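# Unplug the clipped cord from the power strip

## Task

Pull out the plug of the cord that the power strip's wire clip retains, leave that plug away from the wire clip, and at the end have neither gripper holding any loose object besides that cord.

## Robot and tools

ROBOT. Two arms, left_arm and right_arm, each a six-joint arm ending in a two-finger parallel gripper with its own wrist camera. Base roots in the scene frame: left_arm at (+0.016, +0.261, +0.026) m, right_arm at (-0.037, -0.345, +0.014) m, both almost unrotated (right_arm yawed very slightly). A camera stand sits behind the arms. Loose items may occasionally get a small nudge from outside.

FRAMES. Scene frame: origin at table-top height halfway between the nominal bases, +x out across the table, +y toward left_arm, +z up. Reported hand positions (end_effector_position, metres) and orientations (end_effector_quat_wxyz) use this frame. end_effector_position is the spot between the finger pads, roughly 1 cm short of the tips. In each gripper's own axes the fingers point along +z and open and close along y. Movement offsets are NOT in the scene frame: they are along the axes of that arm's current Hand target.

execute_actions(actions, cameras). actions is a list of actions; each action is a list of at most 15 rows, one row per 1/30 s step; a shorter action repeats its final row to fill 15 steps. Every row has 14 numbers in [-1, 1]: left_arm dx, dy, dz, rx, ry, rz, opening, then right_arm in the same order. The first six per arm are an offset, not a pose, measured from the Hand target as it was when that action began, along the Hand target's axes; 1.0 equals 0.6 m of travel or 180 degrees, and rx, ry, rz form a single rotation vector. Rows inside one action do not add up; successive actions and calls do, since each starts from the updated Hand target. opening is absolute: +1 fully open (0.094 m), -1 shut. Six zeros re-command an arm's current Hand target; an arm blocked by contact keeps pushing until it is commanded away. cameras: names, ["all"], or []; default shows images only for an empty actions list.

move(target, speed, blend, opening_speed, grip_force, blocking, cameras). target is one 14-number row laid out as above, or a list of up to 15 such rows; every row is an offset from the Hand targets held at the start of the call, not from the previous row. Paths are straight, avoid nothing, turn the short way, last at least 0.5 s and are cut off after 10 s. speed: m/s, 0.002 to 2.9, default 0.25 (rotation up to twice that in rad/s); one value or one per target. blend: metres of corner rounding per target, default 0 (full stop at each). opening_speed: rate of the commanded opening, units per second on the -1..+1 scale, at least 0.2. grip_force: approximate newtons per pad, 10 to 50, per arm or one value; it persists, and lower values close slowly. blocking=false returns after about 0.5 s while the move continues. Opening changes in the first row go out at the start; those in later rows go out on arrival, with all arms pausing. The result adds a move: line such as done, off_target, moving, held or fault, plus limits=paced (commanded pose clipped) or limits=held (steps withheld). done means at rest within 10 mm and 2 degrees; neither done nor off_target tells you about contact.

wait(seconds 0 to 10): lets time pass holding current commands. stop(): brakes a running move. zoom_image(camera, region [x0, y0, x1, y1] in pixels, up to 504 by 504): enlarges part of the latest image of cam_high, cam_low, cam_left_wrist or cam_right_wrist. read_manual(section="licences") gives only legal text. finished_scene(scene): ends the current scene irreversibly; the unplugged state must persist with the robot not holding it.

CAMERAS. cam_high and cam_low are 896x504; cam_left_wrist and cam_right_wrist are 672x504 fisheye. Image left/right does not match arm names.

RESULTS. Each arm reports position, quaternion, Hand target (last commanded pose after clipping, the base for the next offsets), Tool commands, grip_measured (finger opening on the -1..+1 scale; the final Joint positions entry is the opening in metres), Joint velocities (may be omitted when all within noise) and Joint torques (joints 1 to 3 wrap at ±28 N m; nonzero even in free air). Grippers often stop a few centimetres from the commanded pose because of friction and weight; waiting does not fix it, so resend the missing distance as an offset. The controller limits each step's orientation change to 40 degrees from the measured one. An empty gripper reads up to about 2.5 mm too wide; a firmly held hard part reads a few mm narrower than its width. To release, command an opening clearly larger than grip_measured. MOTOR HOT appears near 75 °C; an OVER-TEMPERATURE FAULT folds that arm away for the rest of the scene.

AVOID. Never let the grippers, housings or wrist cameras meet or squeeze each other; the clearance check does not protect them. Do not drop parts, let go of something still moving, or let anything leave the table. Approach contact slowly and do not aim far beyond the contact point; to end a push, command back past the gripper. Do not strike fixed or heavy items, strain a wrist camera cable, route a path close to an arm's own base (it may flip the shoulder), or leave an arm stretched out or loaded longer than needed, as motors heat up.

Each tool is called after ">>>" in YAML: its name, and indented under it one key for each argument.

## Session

>>> execute_actions:
  actions: []

>>> zoom_image:
  camera: "cam_high"
  region: [180, 60, 680, 320]

>>> zoom_image:
  camera: "cam_low"
  region: [330, 130, 630, 330]

Scene clock: 0.00 s.
left_arm: end_effector_position=(+0.3206, +0.1715, +0.3613) grip_measured=+1.000 end_effector_quat_wxyz=(+0.515, -0.104, +0.775, -0.350) | right_arm: end_effector_position=(+0.3309, -0.3131, +0.2076) grip_measured=+1.000 end_effector_quat_wxyz=(+0.521, -0.126, +0.839, -0.096)
Joint positions: left_arm=[-0.08 0.823 0.908 -0.328 0.376 -0.64 0.094] | right_arm=[0.227 1.096 0.661 -0.029 0.186 -0.239 0.094]
Joint velocities: within noise
Joint torques (N m): no reading
Heat: left arm: 33 °C; right arm: 37 °C.
Hand target: left_arm +0.3192, +0.1714, +0.3736; +0.530, -0.095, +0.766, -0.352 | right_arm +0.3318, -0.3132, +0.2146; +0.528, -0.123, +0.835, -0.095
Tool commands: left_gripper/opening=+1.0 right_gripper/opening=+1.0

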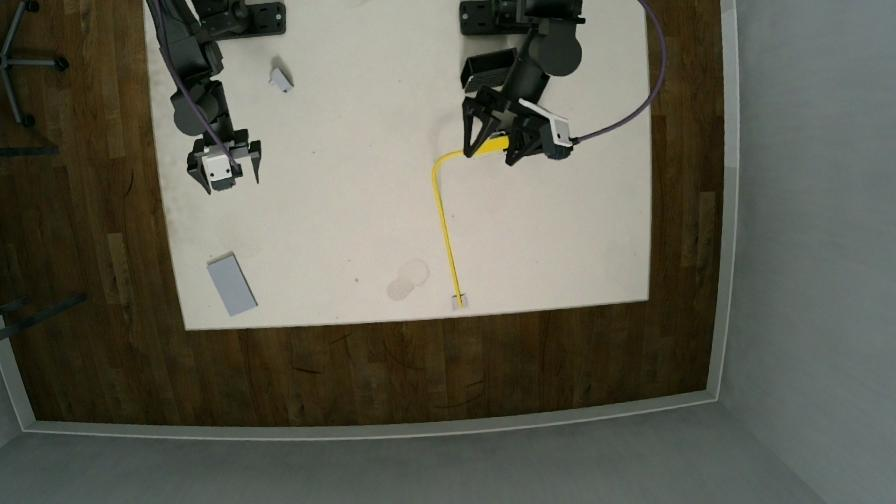

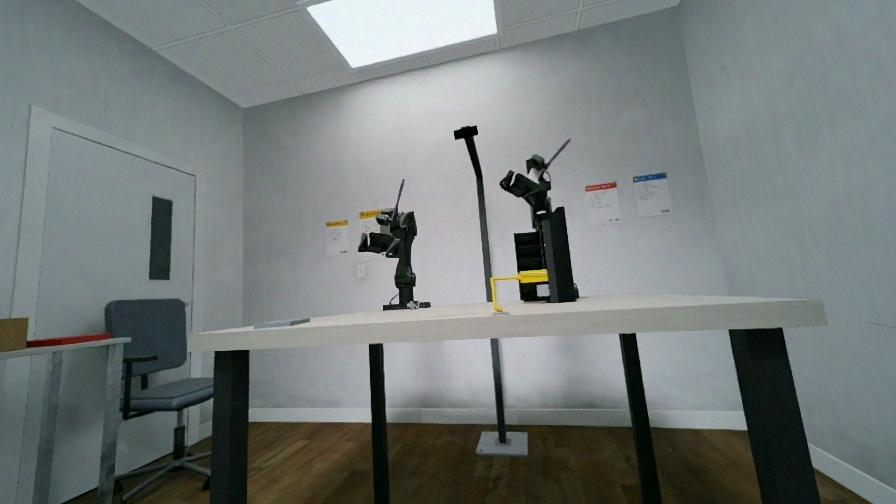

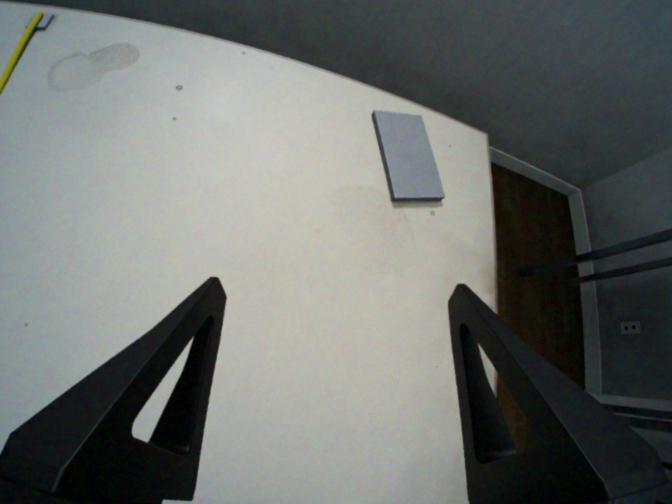

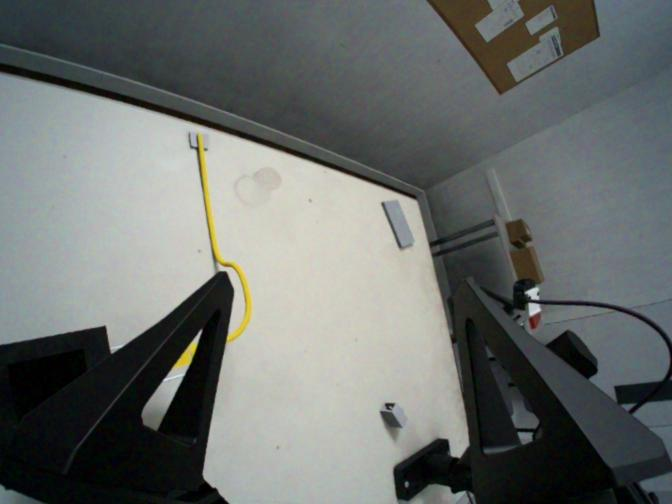

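Scaled by 1.008 from the camera's 896x504 image, which has a finer 1280x720 frame.

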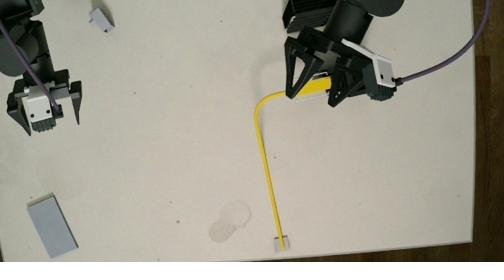

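Scaled by 1.680 from the camera's 896x504 image, which has a finer 1280x720 frame.

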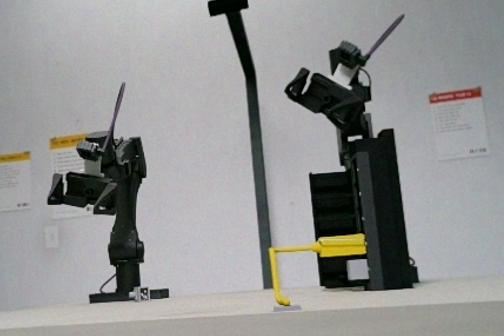

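>>> move:
  target: [0.021,-0.041,-0.207,0,0,0,1,-0.0493,0.6275,-0.0542,-0.474,-0.187,-0.032,-1]
  speed: 0.3
  cameras: ["all"]

>>> zoom_image:
  camera: "cam_left_wrist"
  region: [260, 120, 440, 300]

Scene clock: 27.10 s.
left_arm: end_effector_position=(+0.2012, +0.2037, +0.3924) grip_measured=+1.000 end_effector_quat_wxyz=(+0.518, -0.113, +0.769, -0.356) | right_arm: end_effector_position=(+0.2730, +0.0493, +0.1382) grip_measured=-0.985 end_effector_quat_wxyz=(+0.490, -0.497, +0.516, +0.497)
Joint positions: left_arm=[0.622 0.536 1.09 -0.98 1.039 -0.375 0.094] | right_arm=[0.657 2.142 0.93 1.168 -0.954 -0.009 0.001]
Joint torques (N m): left_arm=[0.64 3.03 7.23 1.88 0.43 0.2] | right_arm=[0.42 -9.22 9.58 2.21 -0.15 0.08]
Heat: left arm: 35 °C; right arm: 39 °C.
Hand target: left_arm +0.1992, +0.2013, +0.4036; +0.530, -0.095, +0.766, -0.352 | right_arm +0.2751, +0.0551, +0.1450; +0.500, -0.500, +0.500, +0.499
Off the commanded pose: left_arm 0.012 m, 2 deg | right_arm 0.009 m, 2 deg.
move: off_target (left_arm)

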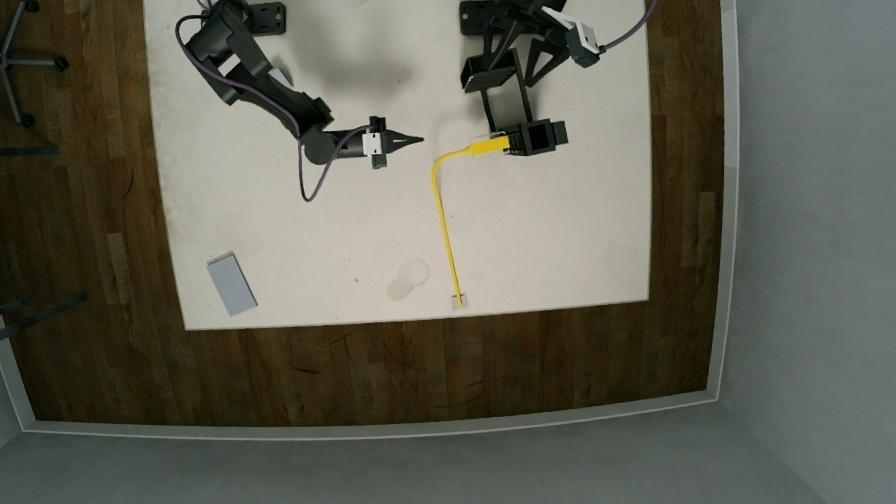

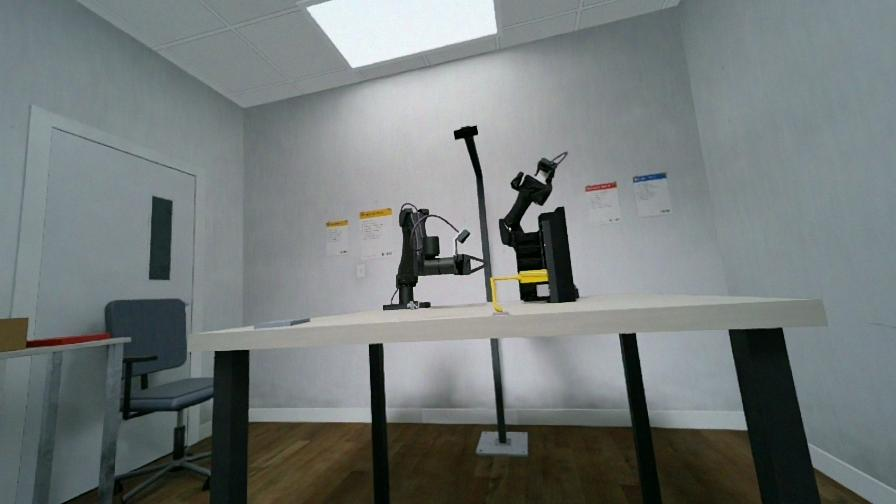

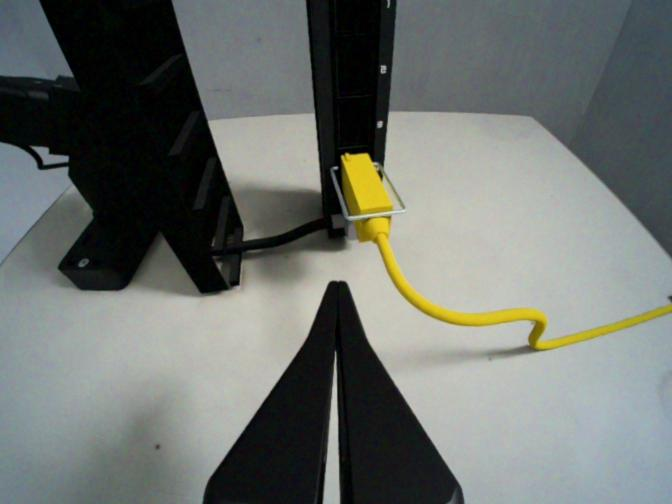

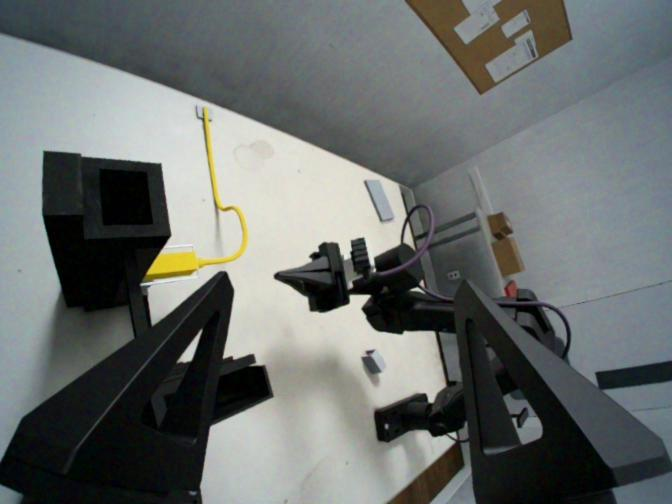

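Scaled by 2.800 from the camera's 672x504 image, which has a finer 960x720 frame.

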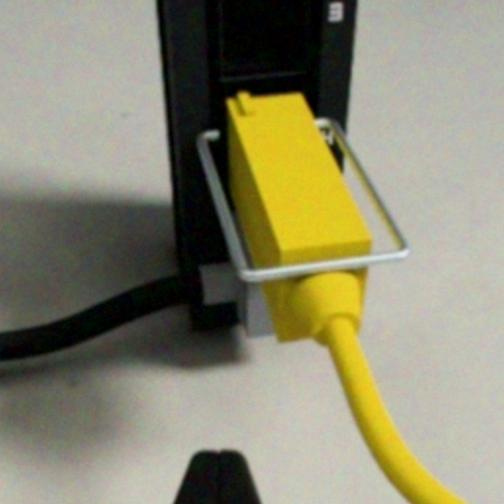

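>>> move:
  target: [0,0,0,0,0,0,1,0.1017,0.0033,0.12,0.072,-0.016,0,-1]
  speed: 0.2
  cameras: ["cam_left_wrist","cam_low"]

>>> zoom_image:
  camera: "cam_left_wrist"
  region: [260, 120, 460, 320]

Scene clock: 52.27 s.
left_arm: end_effector_position=(+0.2010, +0.2035, +0.3923) grip_measured=+1.000 end_effector_quat_wxyz=(+0.518, -0.112, +0.769, -0.356) | right_arm: end_effector_position=(+0.2699, +0.1225, +0.0736) grip_measured=-0.985 end_effector_quat_wxyz=(+0.546, -0.434, +0.559, +0.449)
Joint positions: left_arm=[0.622 0.536 1.09 -0.981 1.041 -0.374 0.094] | right_arm=[0.879 2.436 1.051 1.384 -0.523 0.027 0.001]
Joint torques (N m): left_arm=[0.68 3.03 7.25 1.89 0.4 0.21] | right_arm=[0.12 -10.56 8.06 2.62 0.09 0.06]
Heat: left arm: 36 °C; right arm: 40 °C.
Hand target: left_arm +0.1992, +0.2013, +0.4036; +0.530, -0.095, +0.766, -0.352 | right_arm +0.2733, +0.1271, +0.0839; +0.566, -0.428, +0.540, +0.452
Off the commanded pose: left_arm 0.012 m, 2 deg | right_arm 0.012 m, 3 deg.
move: off_target (left_arm, right_arm)
Images, in order (width x height): cam_low 896x504, cam_left_wrist 672x504.

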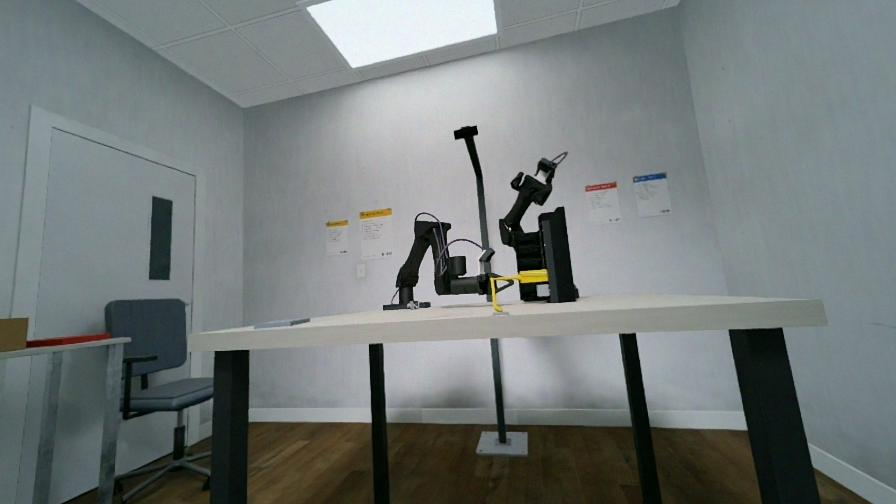

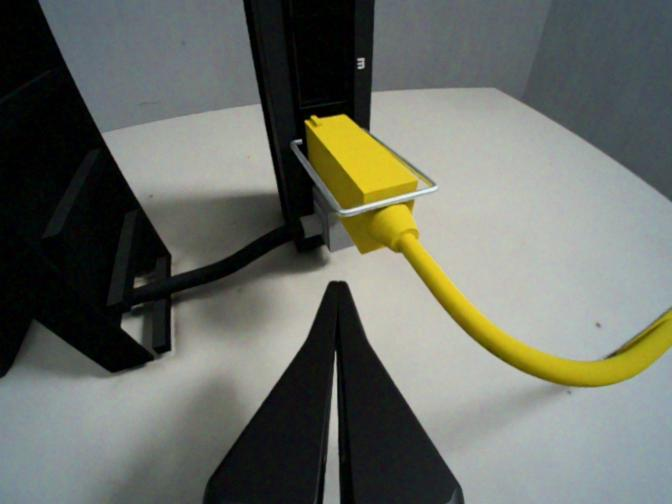

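Scaled by 2.520 from the camera's 672x504 image, which has a finer 960x720 frame.

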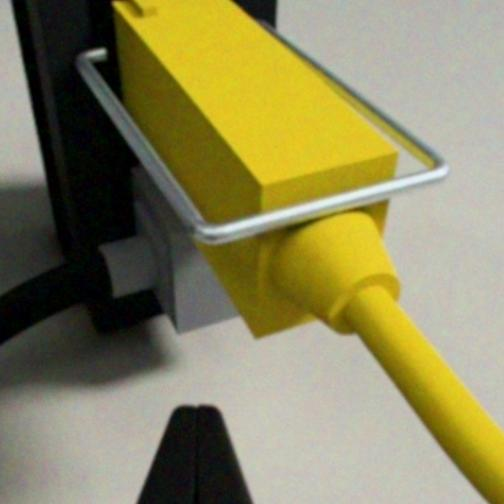

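>>> move:
  target: [0,0,0,0,0,0,1,0.0026,-0.002,0.0508,0,0,0,-1]
  speed: 0.08
  cameras: ["cam_left_wrist"]

>>> zoom_image:
  camera: "cam_left_wrist"
  region: [240, 120, 440, 320]

Scene clock: 75.10 s.
left_arm: end_effector_position=(+0.2010, +0.2035, +0.3923) grip_measured=+1.000 end_effector_quat_wxyz=(+0.518, -0.112, +0.769, -0.356) | right_arm: end_effector_position=(+0.2793, +0.1510, +0.0842) grip_measured=-0.985 end_effector_quat_wxyz=(+0.563, -0.430, +0.542, +0.451)
Joint positions: left_arm=[0.622 0.536 1.09 -0.981 1.041 -0.374 0.094] | right_arm=[0.909 2.486 1.187 1.347 -0.49 0.027 0.001]
Joint torques (N m): left_arm=[0.68 3.04 7.24 1.9 0.4 0.2] | right_arm=[0.31 -11.4 9.14 2.12 0.04 0.03]
Heat: left arm: 36 °C; right arm: 41 °C.
Hand target: left_arm +0.1992, +0.2013, +0.4036; +0.530, -0.095, +0.766, -0.352 | right_arm +0.2813, +0.1565, +0.0838; +0.566, -0.428, +0.540, +0.452
Off the commanded pose: left_arm 0.012 m, 2 deg | right_arm 0.006 m, 0 deg.
move: off_target (left_arm)
Images, in order (width x height): cam_left_wrist 672x504.

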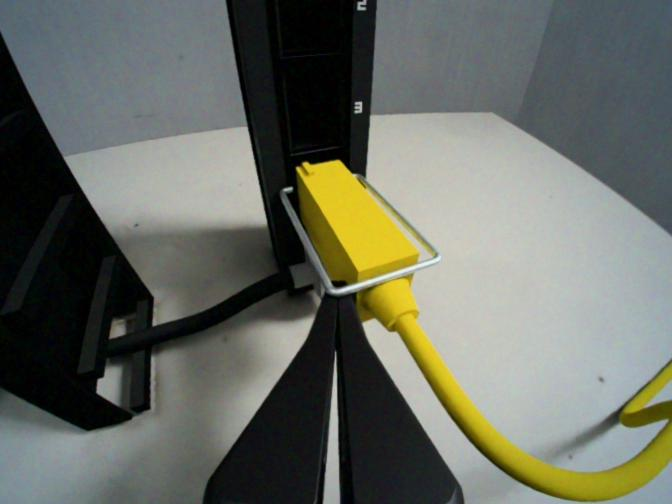

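Scaled by 2.520 from the camera's 672x504 image, which has a finer 960x720 frame.

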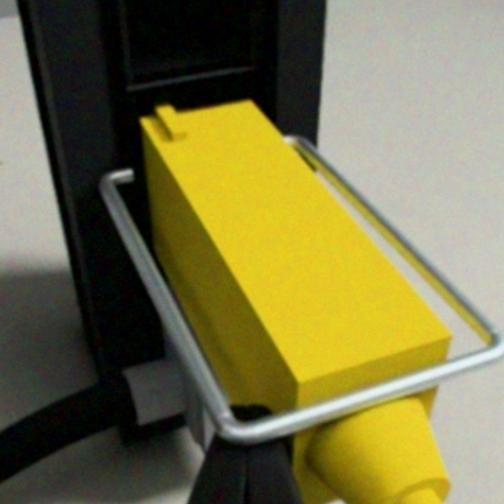

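>>> move:
  target:
    - [0,0,0,0,0,0,1,-0.0708,0.0068,0.018,0,0,0,-1]
    - [0,0,0,0,0,0,1,-0.1198,0.0242,0.0595,0,0,0,-1]
    - [0,0,0,0,0,0,1,-0.134,0.0297,0.0723,0,0,0,-1]
  blend: [0.01,0.01,0]
  cameras: ["cam_left_wrist","cam_low","cam_right_wrist"]
  speed: 0.08

>>> zoom_image:
  camera: "cam_low"
  region: [470, 200, 590, 320]

>>> zoom_image:
  camera: "cam_right_wrist"
  region: [50, 150, 350, 350]

Scene clock: 91.60 s.
left_arm: end_effector_position=(+0.2010, +0.2035, +0.3923) grip_measured=+1.000 end_effector_quat_wxyz=(+0.518, -0.112, +0.769, -0.356) | right_arm: end_effector_position=(+0.2726, +0.1923, +0.1415) grip_measured=-0.985 end_effector_quat_wxyz=(+0.550, -0.431, +0.558, +0.447)
Joint positions: left_arm=[0.622 0.536 1.09 -0.981 1.041 -0.374 0.094] | right_arm=[0.982 2.344 1.304 1.046 -0.41 0.027 0.001]
Joint torques (N m): left_arm=[0.68 3.03 7.24 1.89 0.4 0.2] | right_arm=[0.43 -15.23 10.78 2.11 0.02 -0.03]
Heat: left arm: 37 °C; right arm: 41 °C.
Hand target: left_arm +0.1992, +0.2013, +0.4036; +0.530, -0.095, +0.766, -0.352 | right_arm +0.2730, +0.1989, +0.1663; +0.566, -0.428, +0.540, +0.452
Off the commanded pose: left_arm 0.012 m, 2 deg | right_arm 0.026 m, 3 deg.
move: off_target (left_arm, right_arm); blend cut to 0.006 m at target 2
Images, in order (width x height): cam_low 896x504, cam_left_wrist 672x504, cam_right_wrist 672x504.

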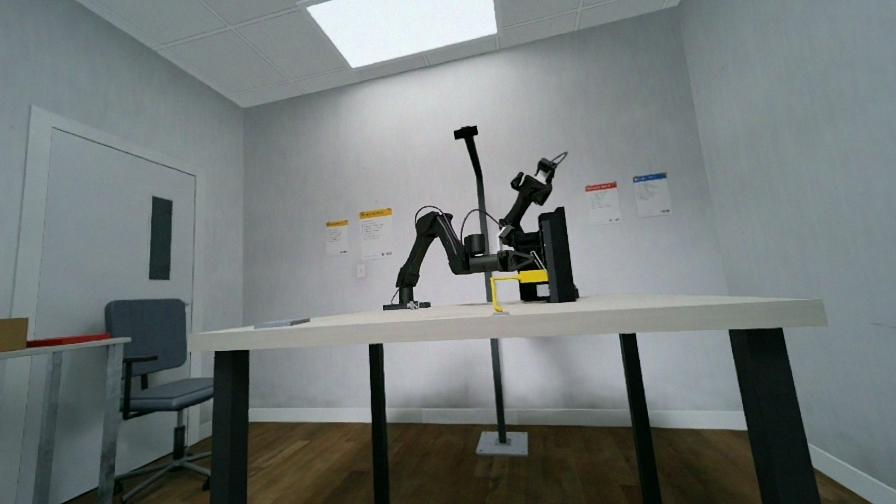

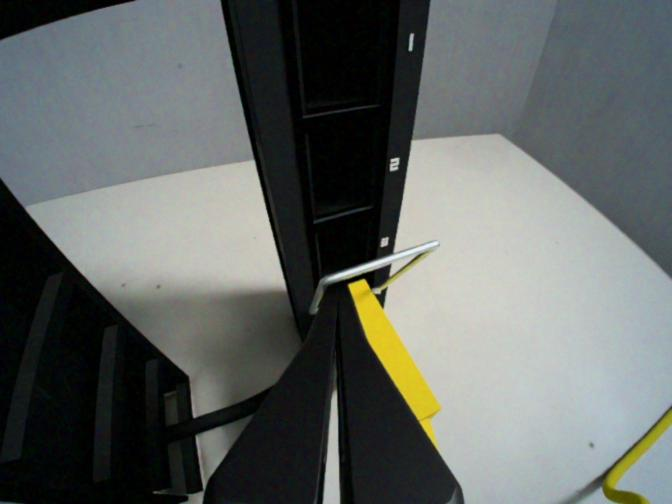

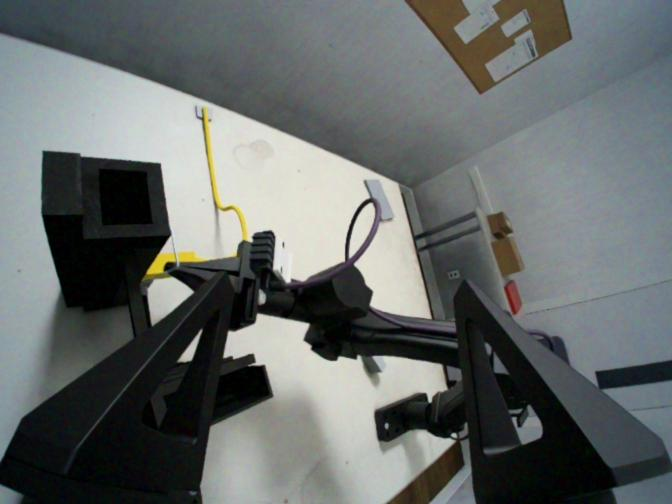

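Scaled by 4.200 from the camera's 896x504 image, which has a finer 1280x720 frame.

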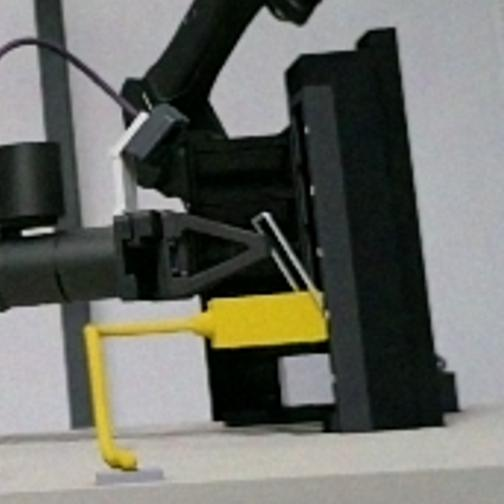

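Scaled by 1.680 from the camera's 672x504 image, which has a finer 960x720 frame.

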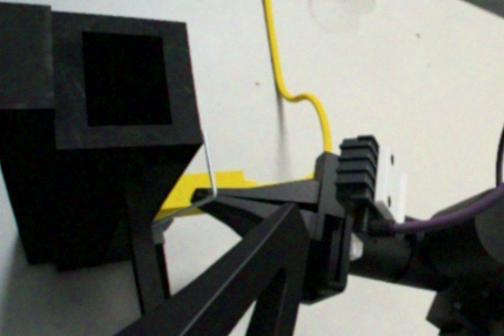

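>>> move:
  target: [0,0,0,0,0,0,1,-0.0233,0.014,0.0323,0,0,0,-1]
  cameras: ["cam_left_wrist","cam_low"]
  speed: 0.08

>>> zoom_image:
  camera: "cam_low"
  region: [470, 200, 590, 320]

Scene clock: 97.83 s.
left_arm: end_effector_position=(+0.2010, +0.2035, +0.3923) grip_measured=+1.000 end_effector_quat_wxyz=(+0.518, -0.112, +0.769, -0.356) | right_arm: end_effector_position=(+0.2713, +0.2103, +0.1548) grip_measured=-0.985 end_effector_quat_wxyz=(+0.551, -0.429, +0.560, +0.445)
Joint positions: left_arm=[0.622 0.536 1.09 -0.981 1.041 -0.374 0.094] | right_arm=[1.01 2.344 1.381 0.967 -0.376 0.027 0.001]
Joint torques (N m): left_arm=[0.65 3.04 7.28 1.9 0.4 0.2] | right_arm=[0.88 -15.25 11.75 2.12 -0.06 0]
Heat: left arm: 37 °C; right arm: 42 °C.
Hand target: left_arm +0.1992, +0.2013, +0.4036; +0.530, -0.095, +0.766, -0.352 | right_arm +0.2691, +0.2189, +0.1812; +0.566, -0.428, +0.540, +0.452
Off the commanded pose: left_arm 0.012 m, 2 deg | right_arm 0.028 m, 3 deg.
move: off_target (left_arm, right_arm)
Images, in order (width x height): cam_low 896x504, cam_left_wrist 672x504.

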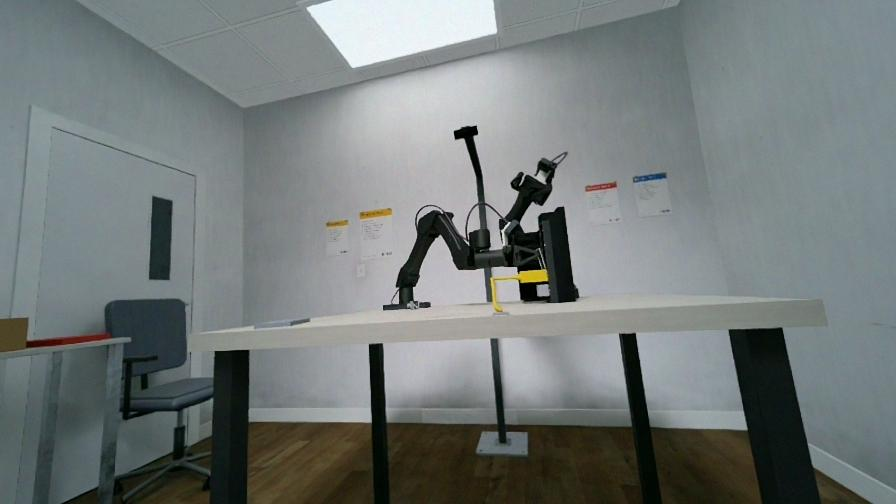

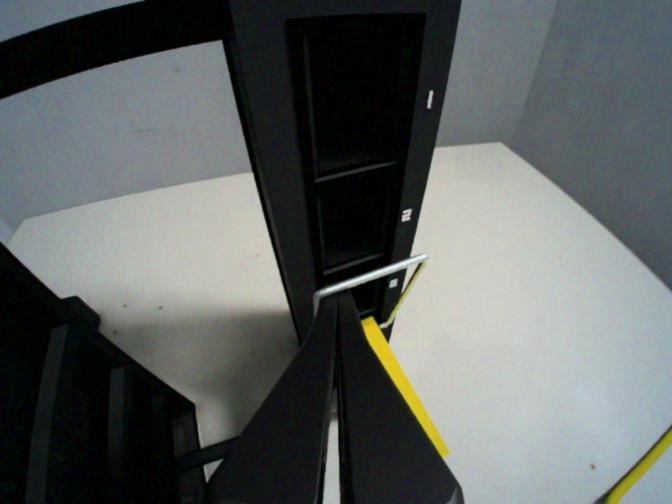

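Scaled by 4.200 from the camera's 896x504 image, which has a finer 1280x720 frame.

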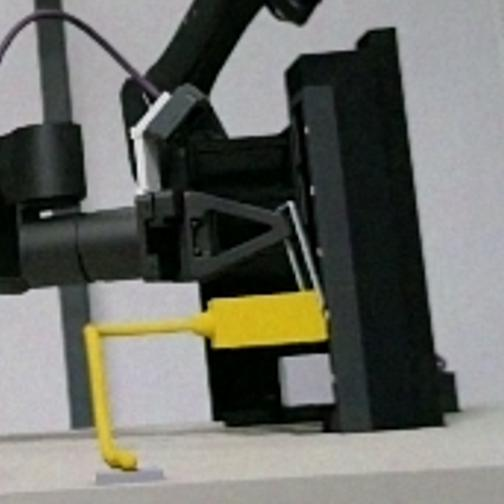

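>>> move:
  target:
    - [0,0,0,0,0,0,1,0.02,0,-0.1333,0,0,0,-1]
    - [0,0,0,0,0,0,1,0.0757,-0.1115,-0.1552,-0.133,0.1965,-0.0371,0.3]
  cameras: ["cam_left_wrist","cam_low"]
  speed: 0.14
  blend: [0.02,0]

>>> zoom_image:
  camera: "cam_low"
  region: [470, 200, 590, 320]

>>> zoom_image:
  camera: "cam_left_wrist"
  region: [200, 30, 480, 310]

Scene clock: 126.50 s.
left_arm: end_effector_position=(+0.2010, +0.2035, +0.3923) grip_measured=+1.000 end_effector_quat_wxyz=(+0.518, -0.112, +0.769, -0.356) | right_arm: end_effector_position=(+0.3084, +0.1140, +0.1263) grip_measured=+0.298 end_effector_quat_wxyz=(-0.297, +0.679, -0.563, -0.366)
Joint positions: left_arm=[0.622 0.536 1.09 -0.981 1.041 -0.374 0.094] | right_arm=[0.745 2.314 1.903 -0.543 -0.819 -0.788 0.061]
Joint torques (N m): left_arm=[0.66 3 7.25 1.9 0.4 0.2] | right_arm=[-0.99 -12.46 12.52 1.34 -0.62 -0.09]
Heat: left arm: 37 °C; right arm: 45 °C.
Hand target: left_arm +0.1992, +0.2013, +0.4036; +0.530, -0.095, +0.766, -0.352 | right_arm +0.3137, +0.1155, +0.1310; -0.302, +0.681, -0.556, -0.369
Off the commanded pose: left_arm 0.012 m, 2 deg | right_arm 0.007 m, 1 deg.
move: off_target (left_arm)
Images, in order (width x height): cam_low 896x504, cam_left_wrist 672x504.

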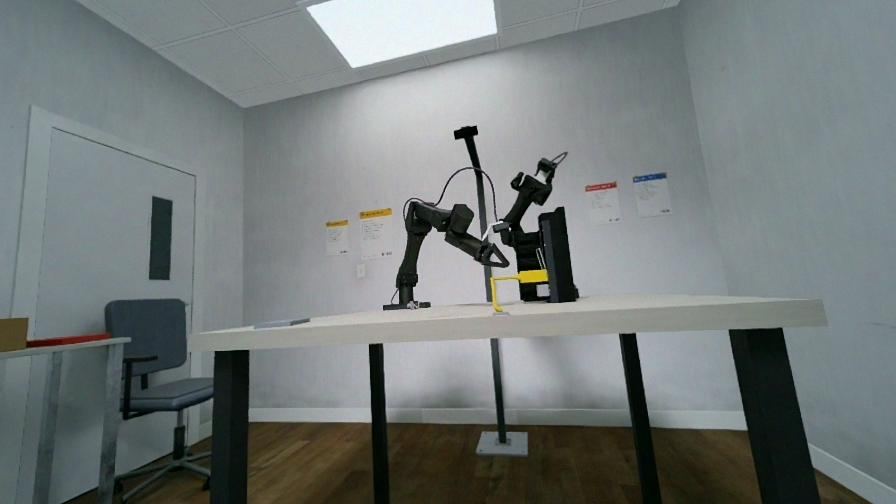

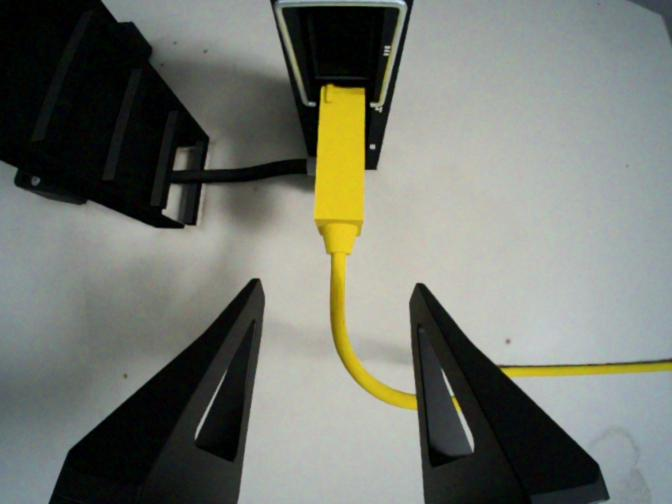

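Scaled by 4.200 from the camera's 896x504 image, which has a finer 1280x720 frame.

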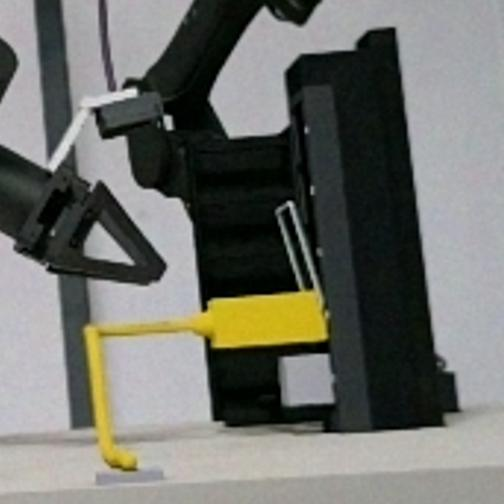

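Scaled by 1.800 from the camera's 672x504 image, which has a finer 960x720 frame.

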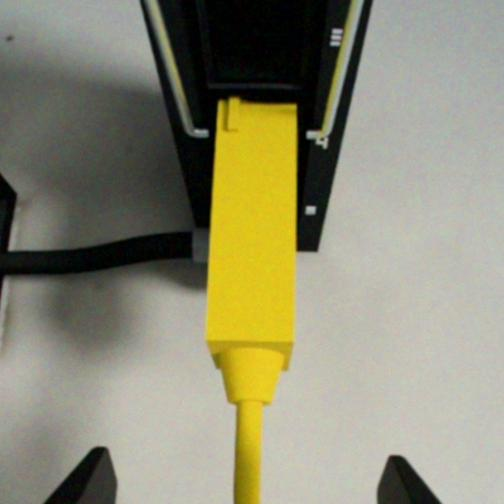

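>>> move:
  target: [0,0,0,0,0,0,1,-0.0045,-0.0022,0.1142,0,0,0,0.3]
  cameras: ["cam_left_wrist","cam_low"]
  speed: 0.1

>>> zoom_image:
  camera: "cam_low"
  region: [470, 200, 590, 320]

Scene clock: 148.80 s.
left_arm: end_effector_position=(+0.2010, +0.2035, +0.3923) grip_measured=+1.000 end_effector_quat_wxyz=(+0.518, -0.112, +0.769, -0.356) | right_arm: end_effector_position=(+0.2987, +0.1653, +0.0886) grip_measured=+0.298 end_effector_quat_wxyz=(-0.288, +0.682, -0.565, -0.364)
Joint positions: left_arm=[0.622 0.536 1.09 -0.981 1.041 -0.374 0.094] | right_arm=[0.834 2.471 2.032 -0.466 -0.763 -0.7 0.061]
Joint torques (N m): left_arm=[0.69 3.06 7.28 1.9 0.4 0.21] | right_arm=[-0.25 -13.64 12.77 1.73 -0.51 0.09]
Heat: left arm: 37 °C; right arm: 46 °C.
Hand target: left_arm +0.1992, +0.2013, +0.4036; +0.530, -0.095, +0.766, -0.352 | right_arm +0.3034, +0.1734, +0.0960; -0.302, +0.680, -0.556, -0.369
Off the commanded pose: left_arm 0.012 m, 2 deg | right_arm 0.012 m, 2 deg.
move: off_target (left_arm, right_arm)
Images, in order (width x height): cam_low 896x504, cam_left_wrist 672x504.

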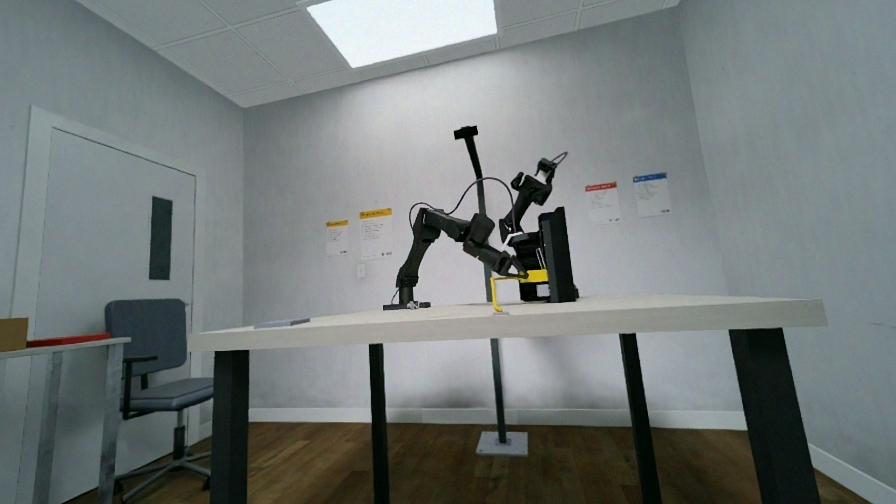

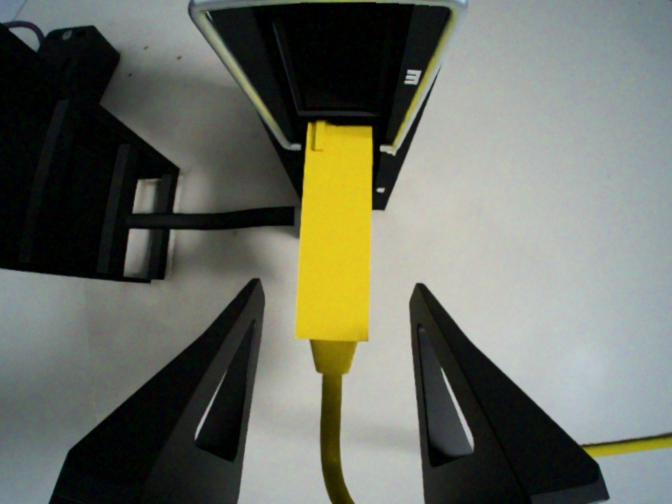

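Scaled by 4.200 from the camera's 896x504 image, which has a finer 1280x720 frame.

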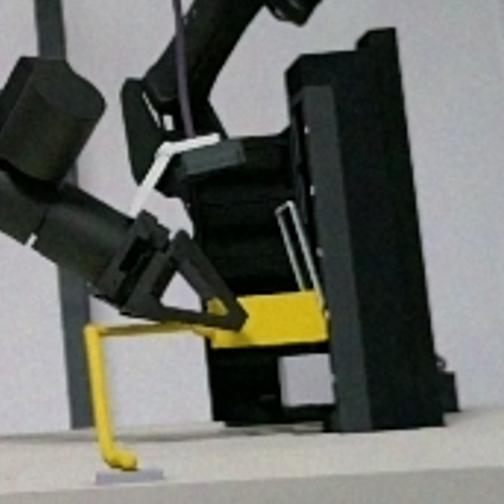

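>>> move:
  target: [0,0,0,0,0,0,1,0,0.004,0,0,0,0,-0.7]
  opening_speed: 0.5
  cameras: ["cam_left_wrist"]

Scene clock: 156.67 s.
left_arm: end_effector_position=(+0.2010, +0.2035, +0.3923) grip_measured=+1.000 end_effector_quat_wxyz=(+0.518, -0.112, +0.769, -0.356) | right_arm: end_effector_position=(+0.2984, +0.1659, +0.0896) grip_measured=-0.489 end_effector_quat_wxyz=(-0.290, +0.682, -0.563, -0.366)
Joint positions: left_arm=[0.622 0.536 1.09 -0.981 1.041 -0.374 0.094] | right_arm=[0.834 2.471 2.032 -0.462 -0.768 -0.7 0.024]
Joint torques (N m): left_arm=[0.68 3.03 7.27 1.89 0.39 0.2] | right_arm=[0.08 -14.26 11.1 1.79 -0.47 0.15]
Heat: left arm: 37 °C; right arm: 45 °C.
Hand target: left_arm +0.1992, +0.2013, +0.4036; +0.530, -0.095, +0.766, -0.352 | right_arm +0.3010, +0.1729, +0.0959; -0.302, +0.680, -0.556, -0.369
Off the commanded pose: left_arm 0.012 m, 2 deg | right_arm 0.010 m, 2 deg.
move: off_target (left_arm)
Images, in order (width x height): cam_left_wrist 672x504.

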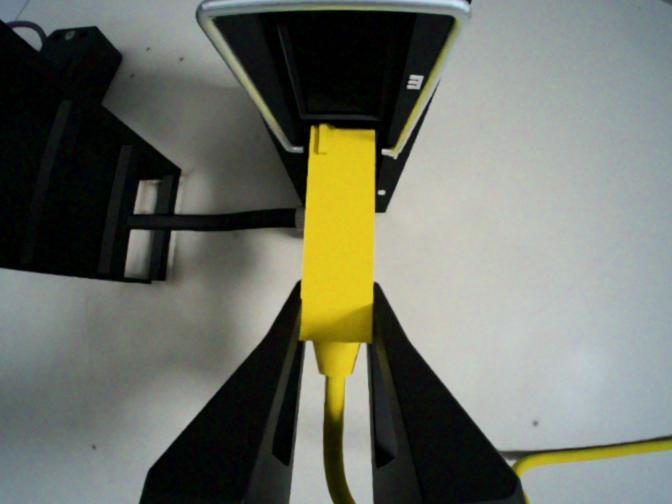

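>>> move:
  target:
    - [0,0,0,0,0,0,1,0.0545,0,-0.084,0,0,0,-0.7]
    - [0,0,0,0,0,0,1,0.109,0,-0.168,0,0,0,-0.7]
    - [0,0,0,0,0,0,1,0.172,0,-0.127,0,0,0,-0.7]
  speed: [0.05,0.12,0.12]
  blend: [0.01,0.02,0]
  cameras: ["cam_left_wrist","cam_low"]

>>> zoom_image:
  camera: "cam_low"
  region: [440, 220, 590, 330]

Scene clock: 165.97 s.
left_arm: end_effector_position=(+0.2010, +0.2035, +0.3923) grip_measured=+1.000 end_effector_quat_wxyz=(+0.518, -0.112, +0.769, -0.356) | right_arm: end_effector_position=(+0.3281, +0.0541, +0.0559) grip_measured=-0.490 end_effector_quat_wxyz=(-0.297, +0.680, -0.567, -0.358)
Joint positions: left_arm=[0.622 0.536 1.09 -0.981 1.041 -0.374 0.094] | right_arm=[0.623 2.336 1.676 -0.409 -0.867 -0.944 0.024]
Joint torques (N m): left_arm=[0.68 3.03 7.23 1.89 0.4 0.21] | right_arm=[-0.32 -12.37 6.72 1.6 -0.8 -0.1]
Heat: left arm: 37 °C; right arm: 44 °C.
Hand target: left_arm +0.1992, +0.2013, +0.4036; +0.530, -0.095, +0.766, -0.352 | right_arm +0.3248, +0.0552, +0.0508; -0.302, +0.680, -0.556, -0.369
Off the commanded pose: left_arm 0.012 m, 2 deg | right_arm 0.006 m, 2 deg.
move: off_target (left_arm)
Images, in order (width x height): cam_low 896x504, cam_left_wrist 672x504.

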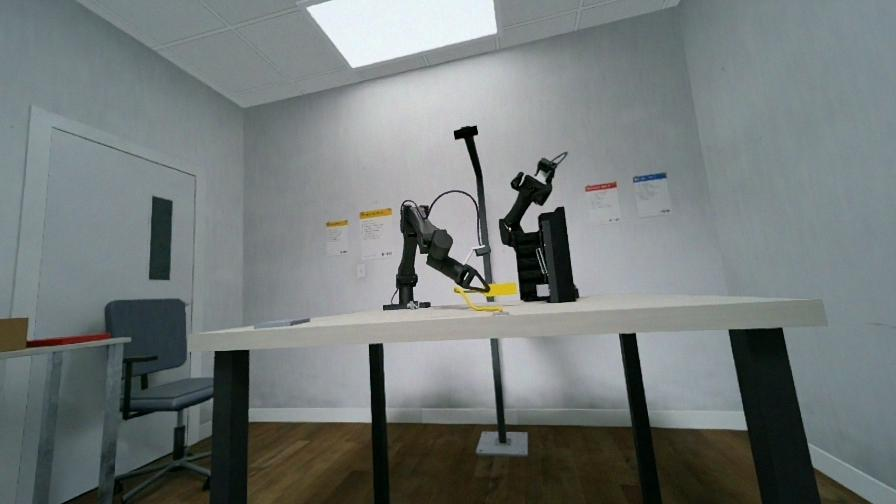

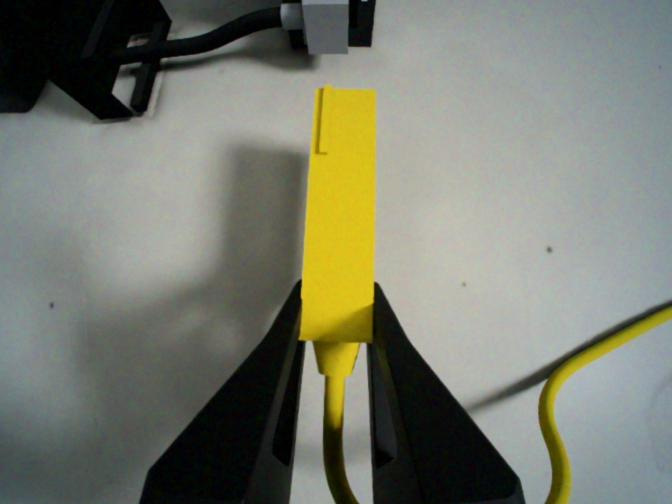

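Scaled by 3.360 from the camera's 896x504 image, which has a finer 1280x720 frame.

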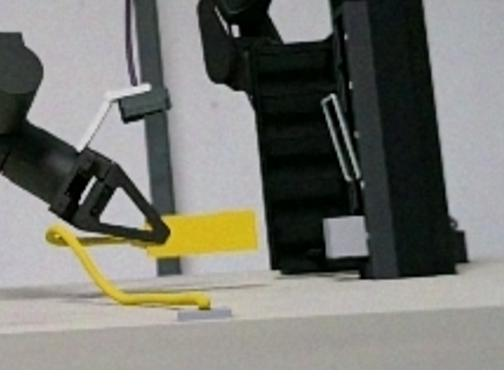

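>>> move:
  target: [0,0,0,0,0,0,1,0.035,0,0.0227,0,0.015,0,-0.7]
  speed: 0.06

>>> move:
  target: [0,0,0,0,0,0,1,0.0084,0,0.0054,0,0,0,-0.7]
  speed: 0.04
  cameras: ["cam_left_wrist","cam_low"]

>>> zoom_image:
  camera: "cam_low"
  region: [440, 250, 560, 330]

Scene clock: 179.30 s.
left_arm: end_effector_position=(+0.2010, +0.2035, +0.3923) grip_measured=+1.000 end_effector_quat_wxyz=(+0.518, -0.112, +0.769, -0.356) | right_arm: end_effector_position=(+0.3289, +0.0505, +0.0307) grip_measured=-0.490 end_effector_quat_wxyz=(-0.282, +0.684, -0.576, -0.347)
Joint positions: left_arm=[0.622 0.536 1.09 -0.981 1.041 -0.374 0.094] | right_arm=[0.623 2.38 1.676 -0.405 -0.837 -0.962 0.024]
Joint torques (N m): left_arm=[0.66 3.03 7.24 1.89 0.4 0.2] | right_arm=[0.46 -12.7 6.91 1.62 -0.66 -0.07]
Heat: left arm: 37 °C; right arm: 43 °C.
Hand target: left_arm +0.1992, +0.2013, +0.4036; +0.530, -0.095, +0.766, -0.352 | right_arm +0.3248, +0.0552, +0.0258; -0.288, +0.689, -0.563, -0.353
Off the commanded pose: left_arm 0.012 m, 2 deg | right_arm 0.008 m, 2 deg.
move: off_target (left_arm)

Scene clock: 180.10 s.
left_arm: end_effector_position=(+0.2010, +0.2035, +0.3923) grip_measured=+1.000 end_effector_quat_wxyz=(+0.518, -0.112, +0.769, -0.356) | right_arm: end_effector_position=(+0.3301, +0.0512, +0.0275) grip_measured=-0.490 end_effector_quat_wxyz=(-0.285, +0.685, -0.575, -0.346)
Joint positions: left_arm=[0.622 0.536 1.09 -0.981 1.041 -0.374 0.094] | right_arm=[0.623 2.388 1.676 -0.391 -0.837 -0.964 0.024]
Joint torques (N m): left_arm=[0.66 3.04 7.24 1.9 0.4 0.2] | right_arm=[0.39 -12.38 6.45 1.64 -0.65 -0.1]
Heat: left arm: 37 °C; right arm: 43 °C.
Hand target: left_arm +0.1992, +0.2013, +0.4036; +0.530, -0.095, +0.766, -0.352 | right_arm +0.3249, +0.0549, +0.0200; -0.289, +0.689, -0.563, -0.353
Off the commanded pose: left_arm 0.012 m, 2 deg | right_arm 0.010 m, 2 deg.
move: off_target (left_arm)
Images, in order (width x height): cam_low 896x504, cam_left_wrist 672x504.

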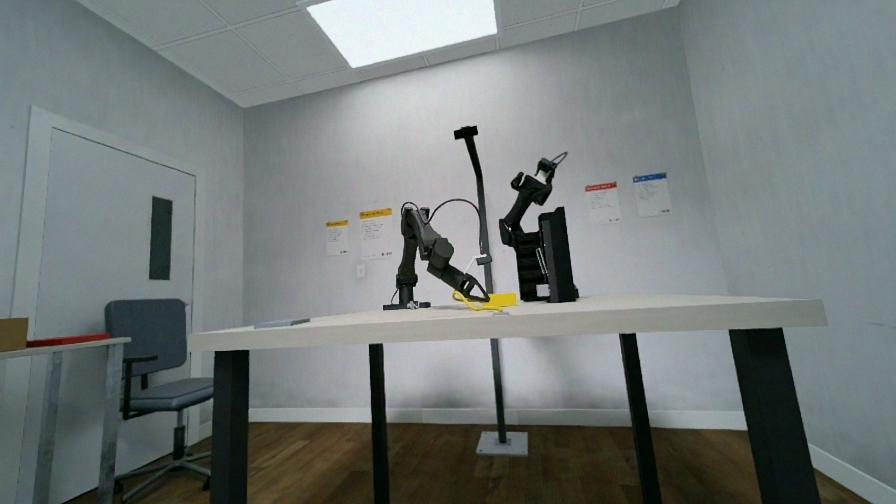

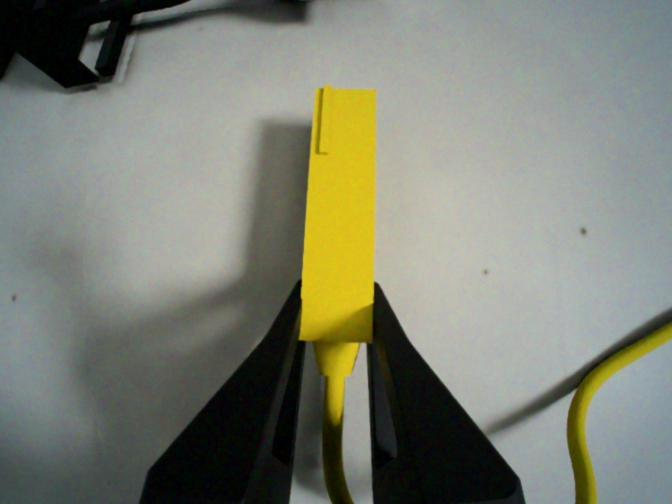

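Scaled by 4.200 from the camera's 896x504 image, which has a finer 1280x720 frame.

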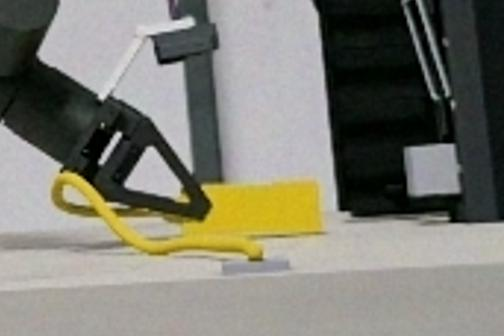

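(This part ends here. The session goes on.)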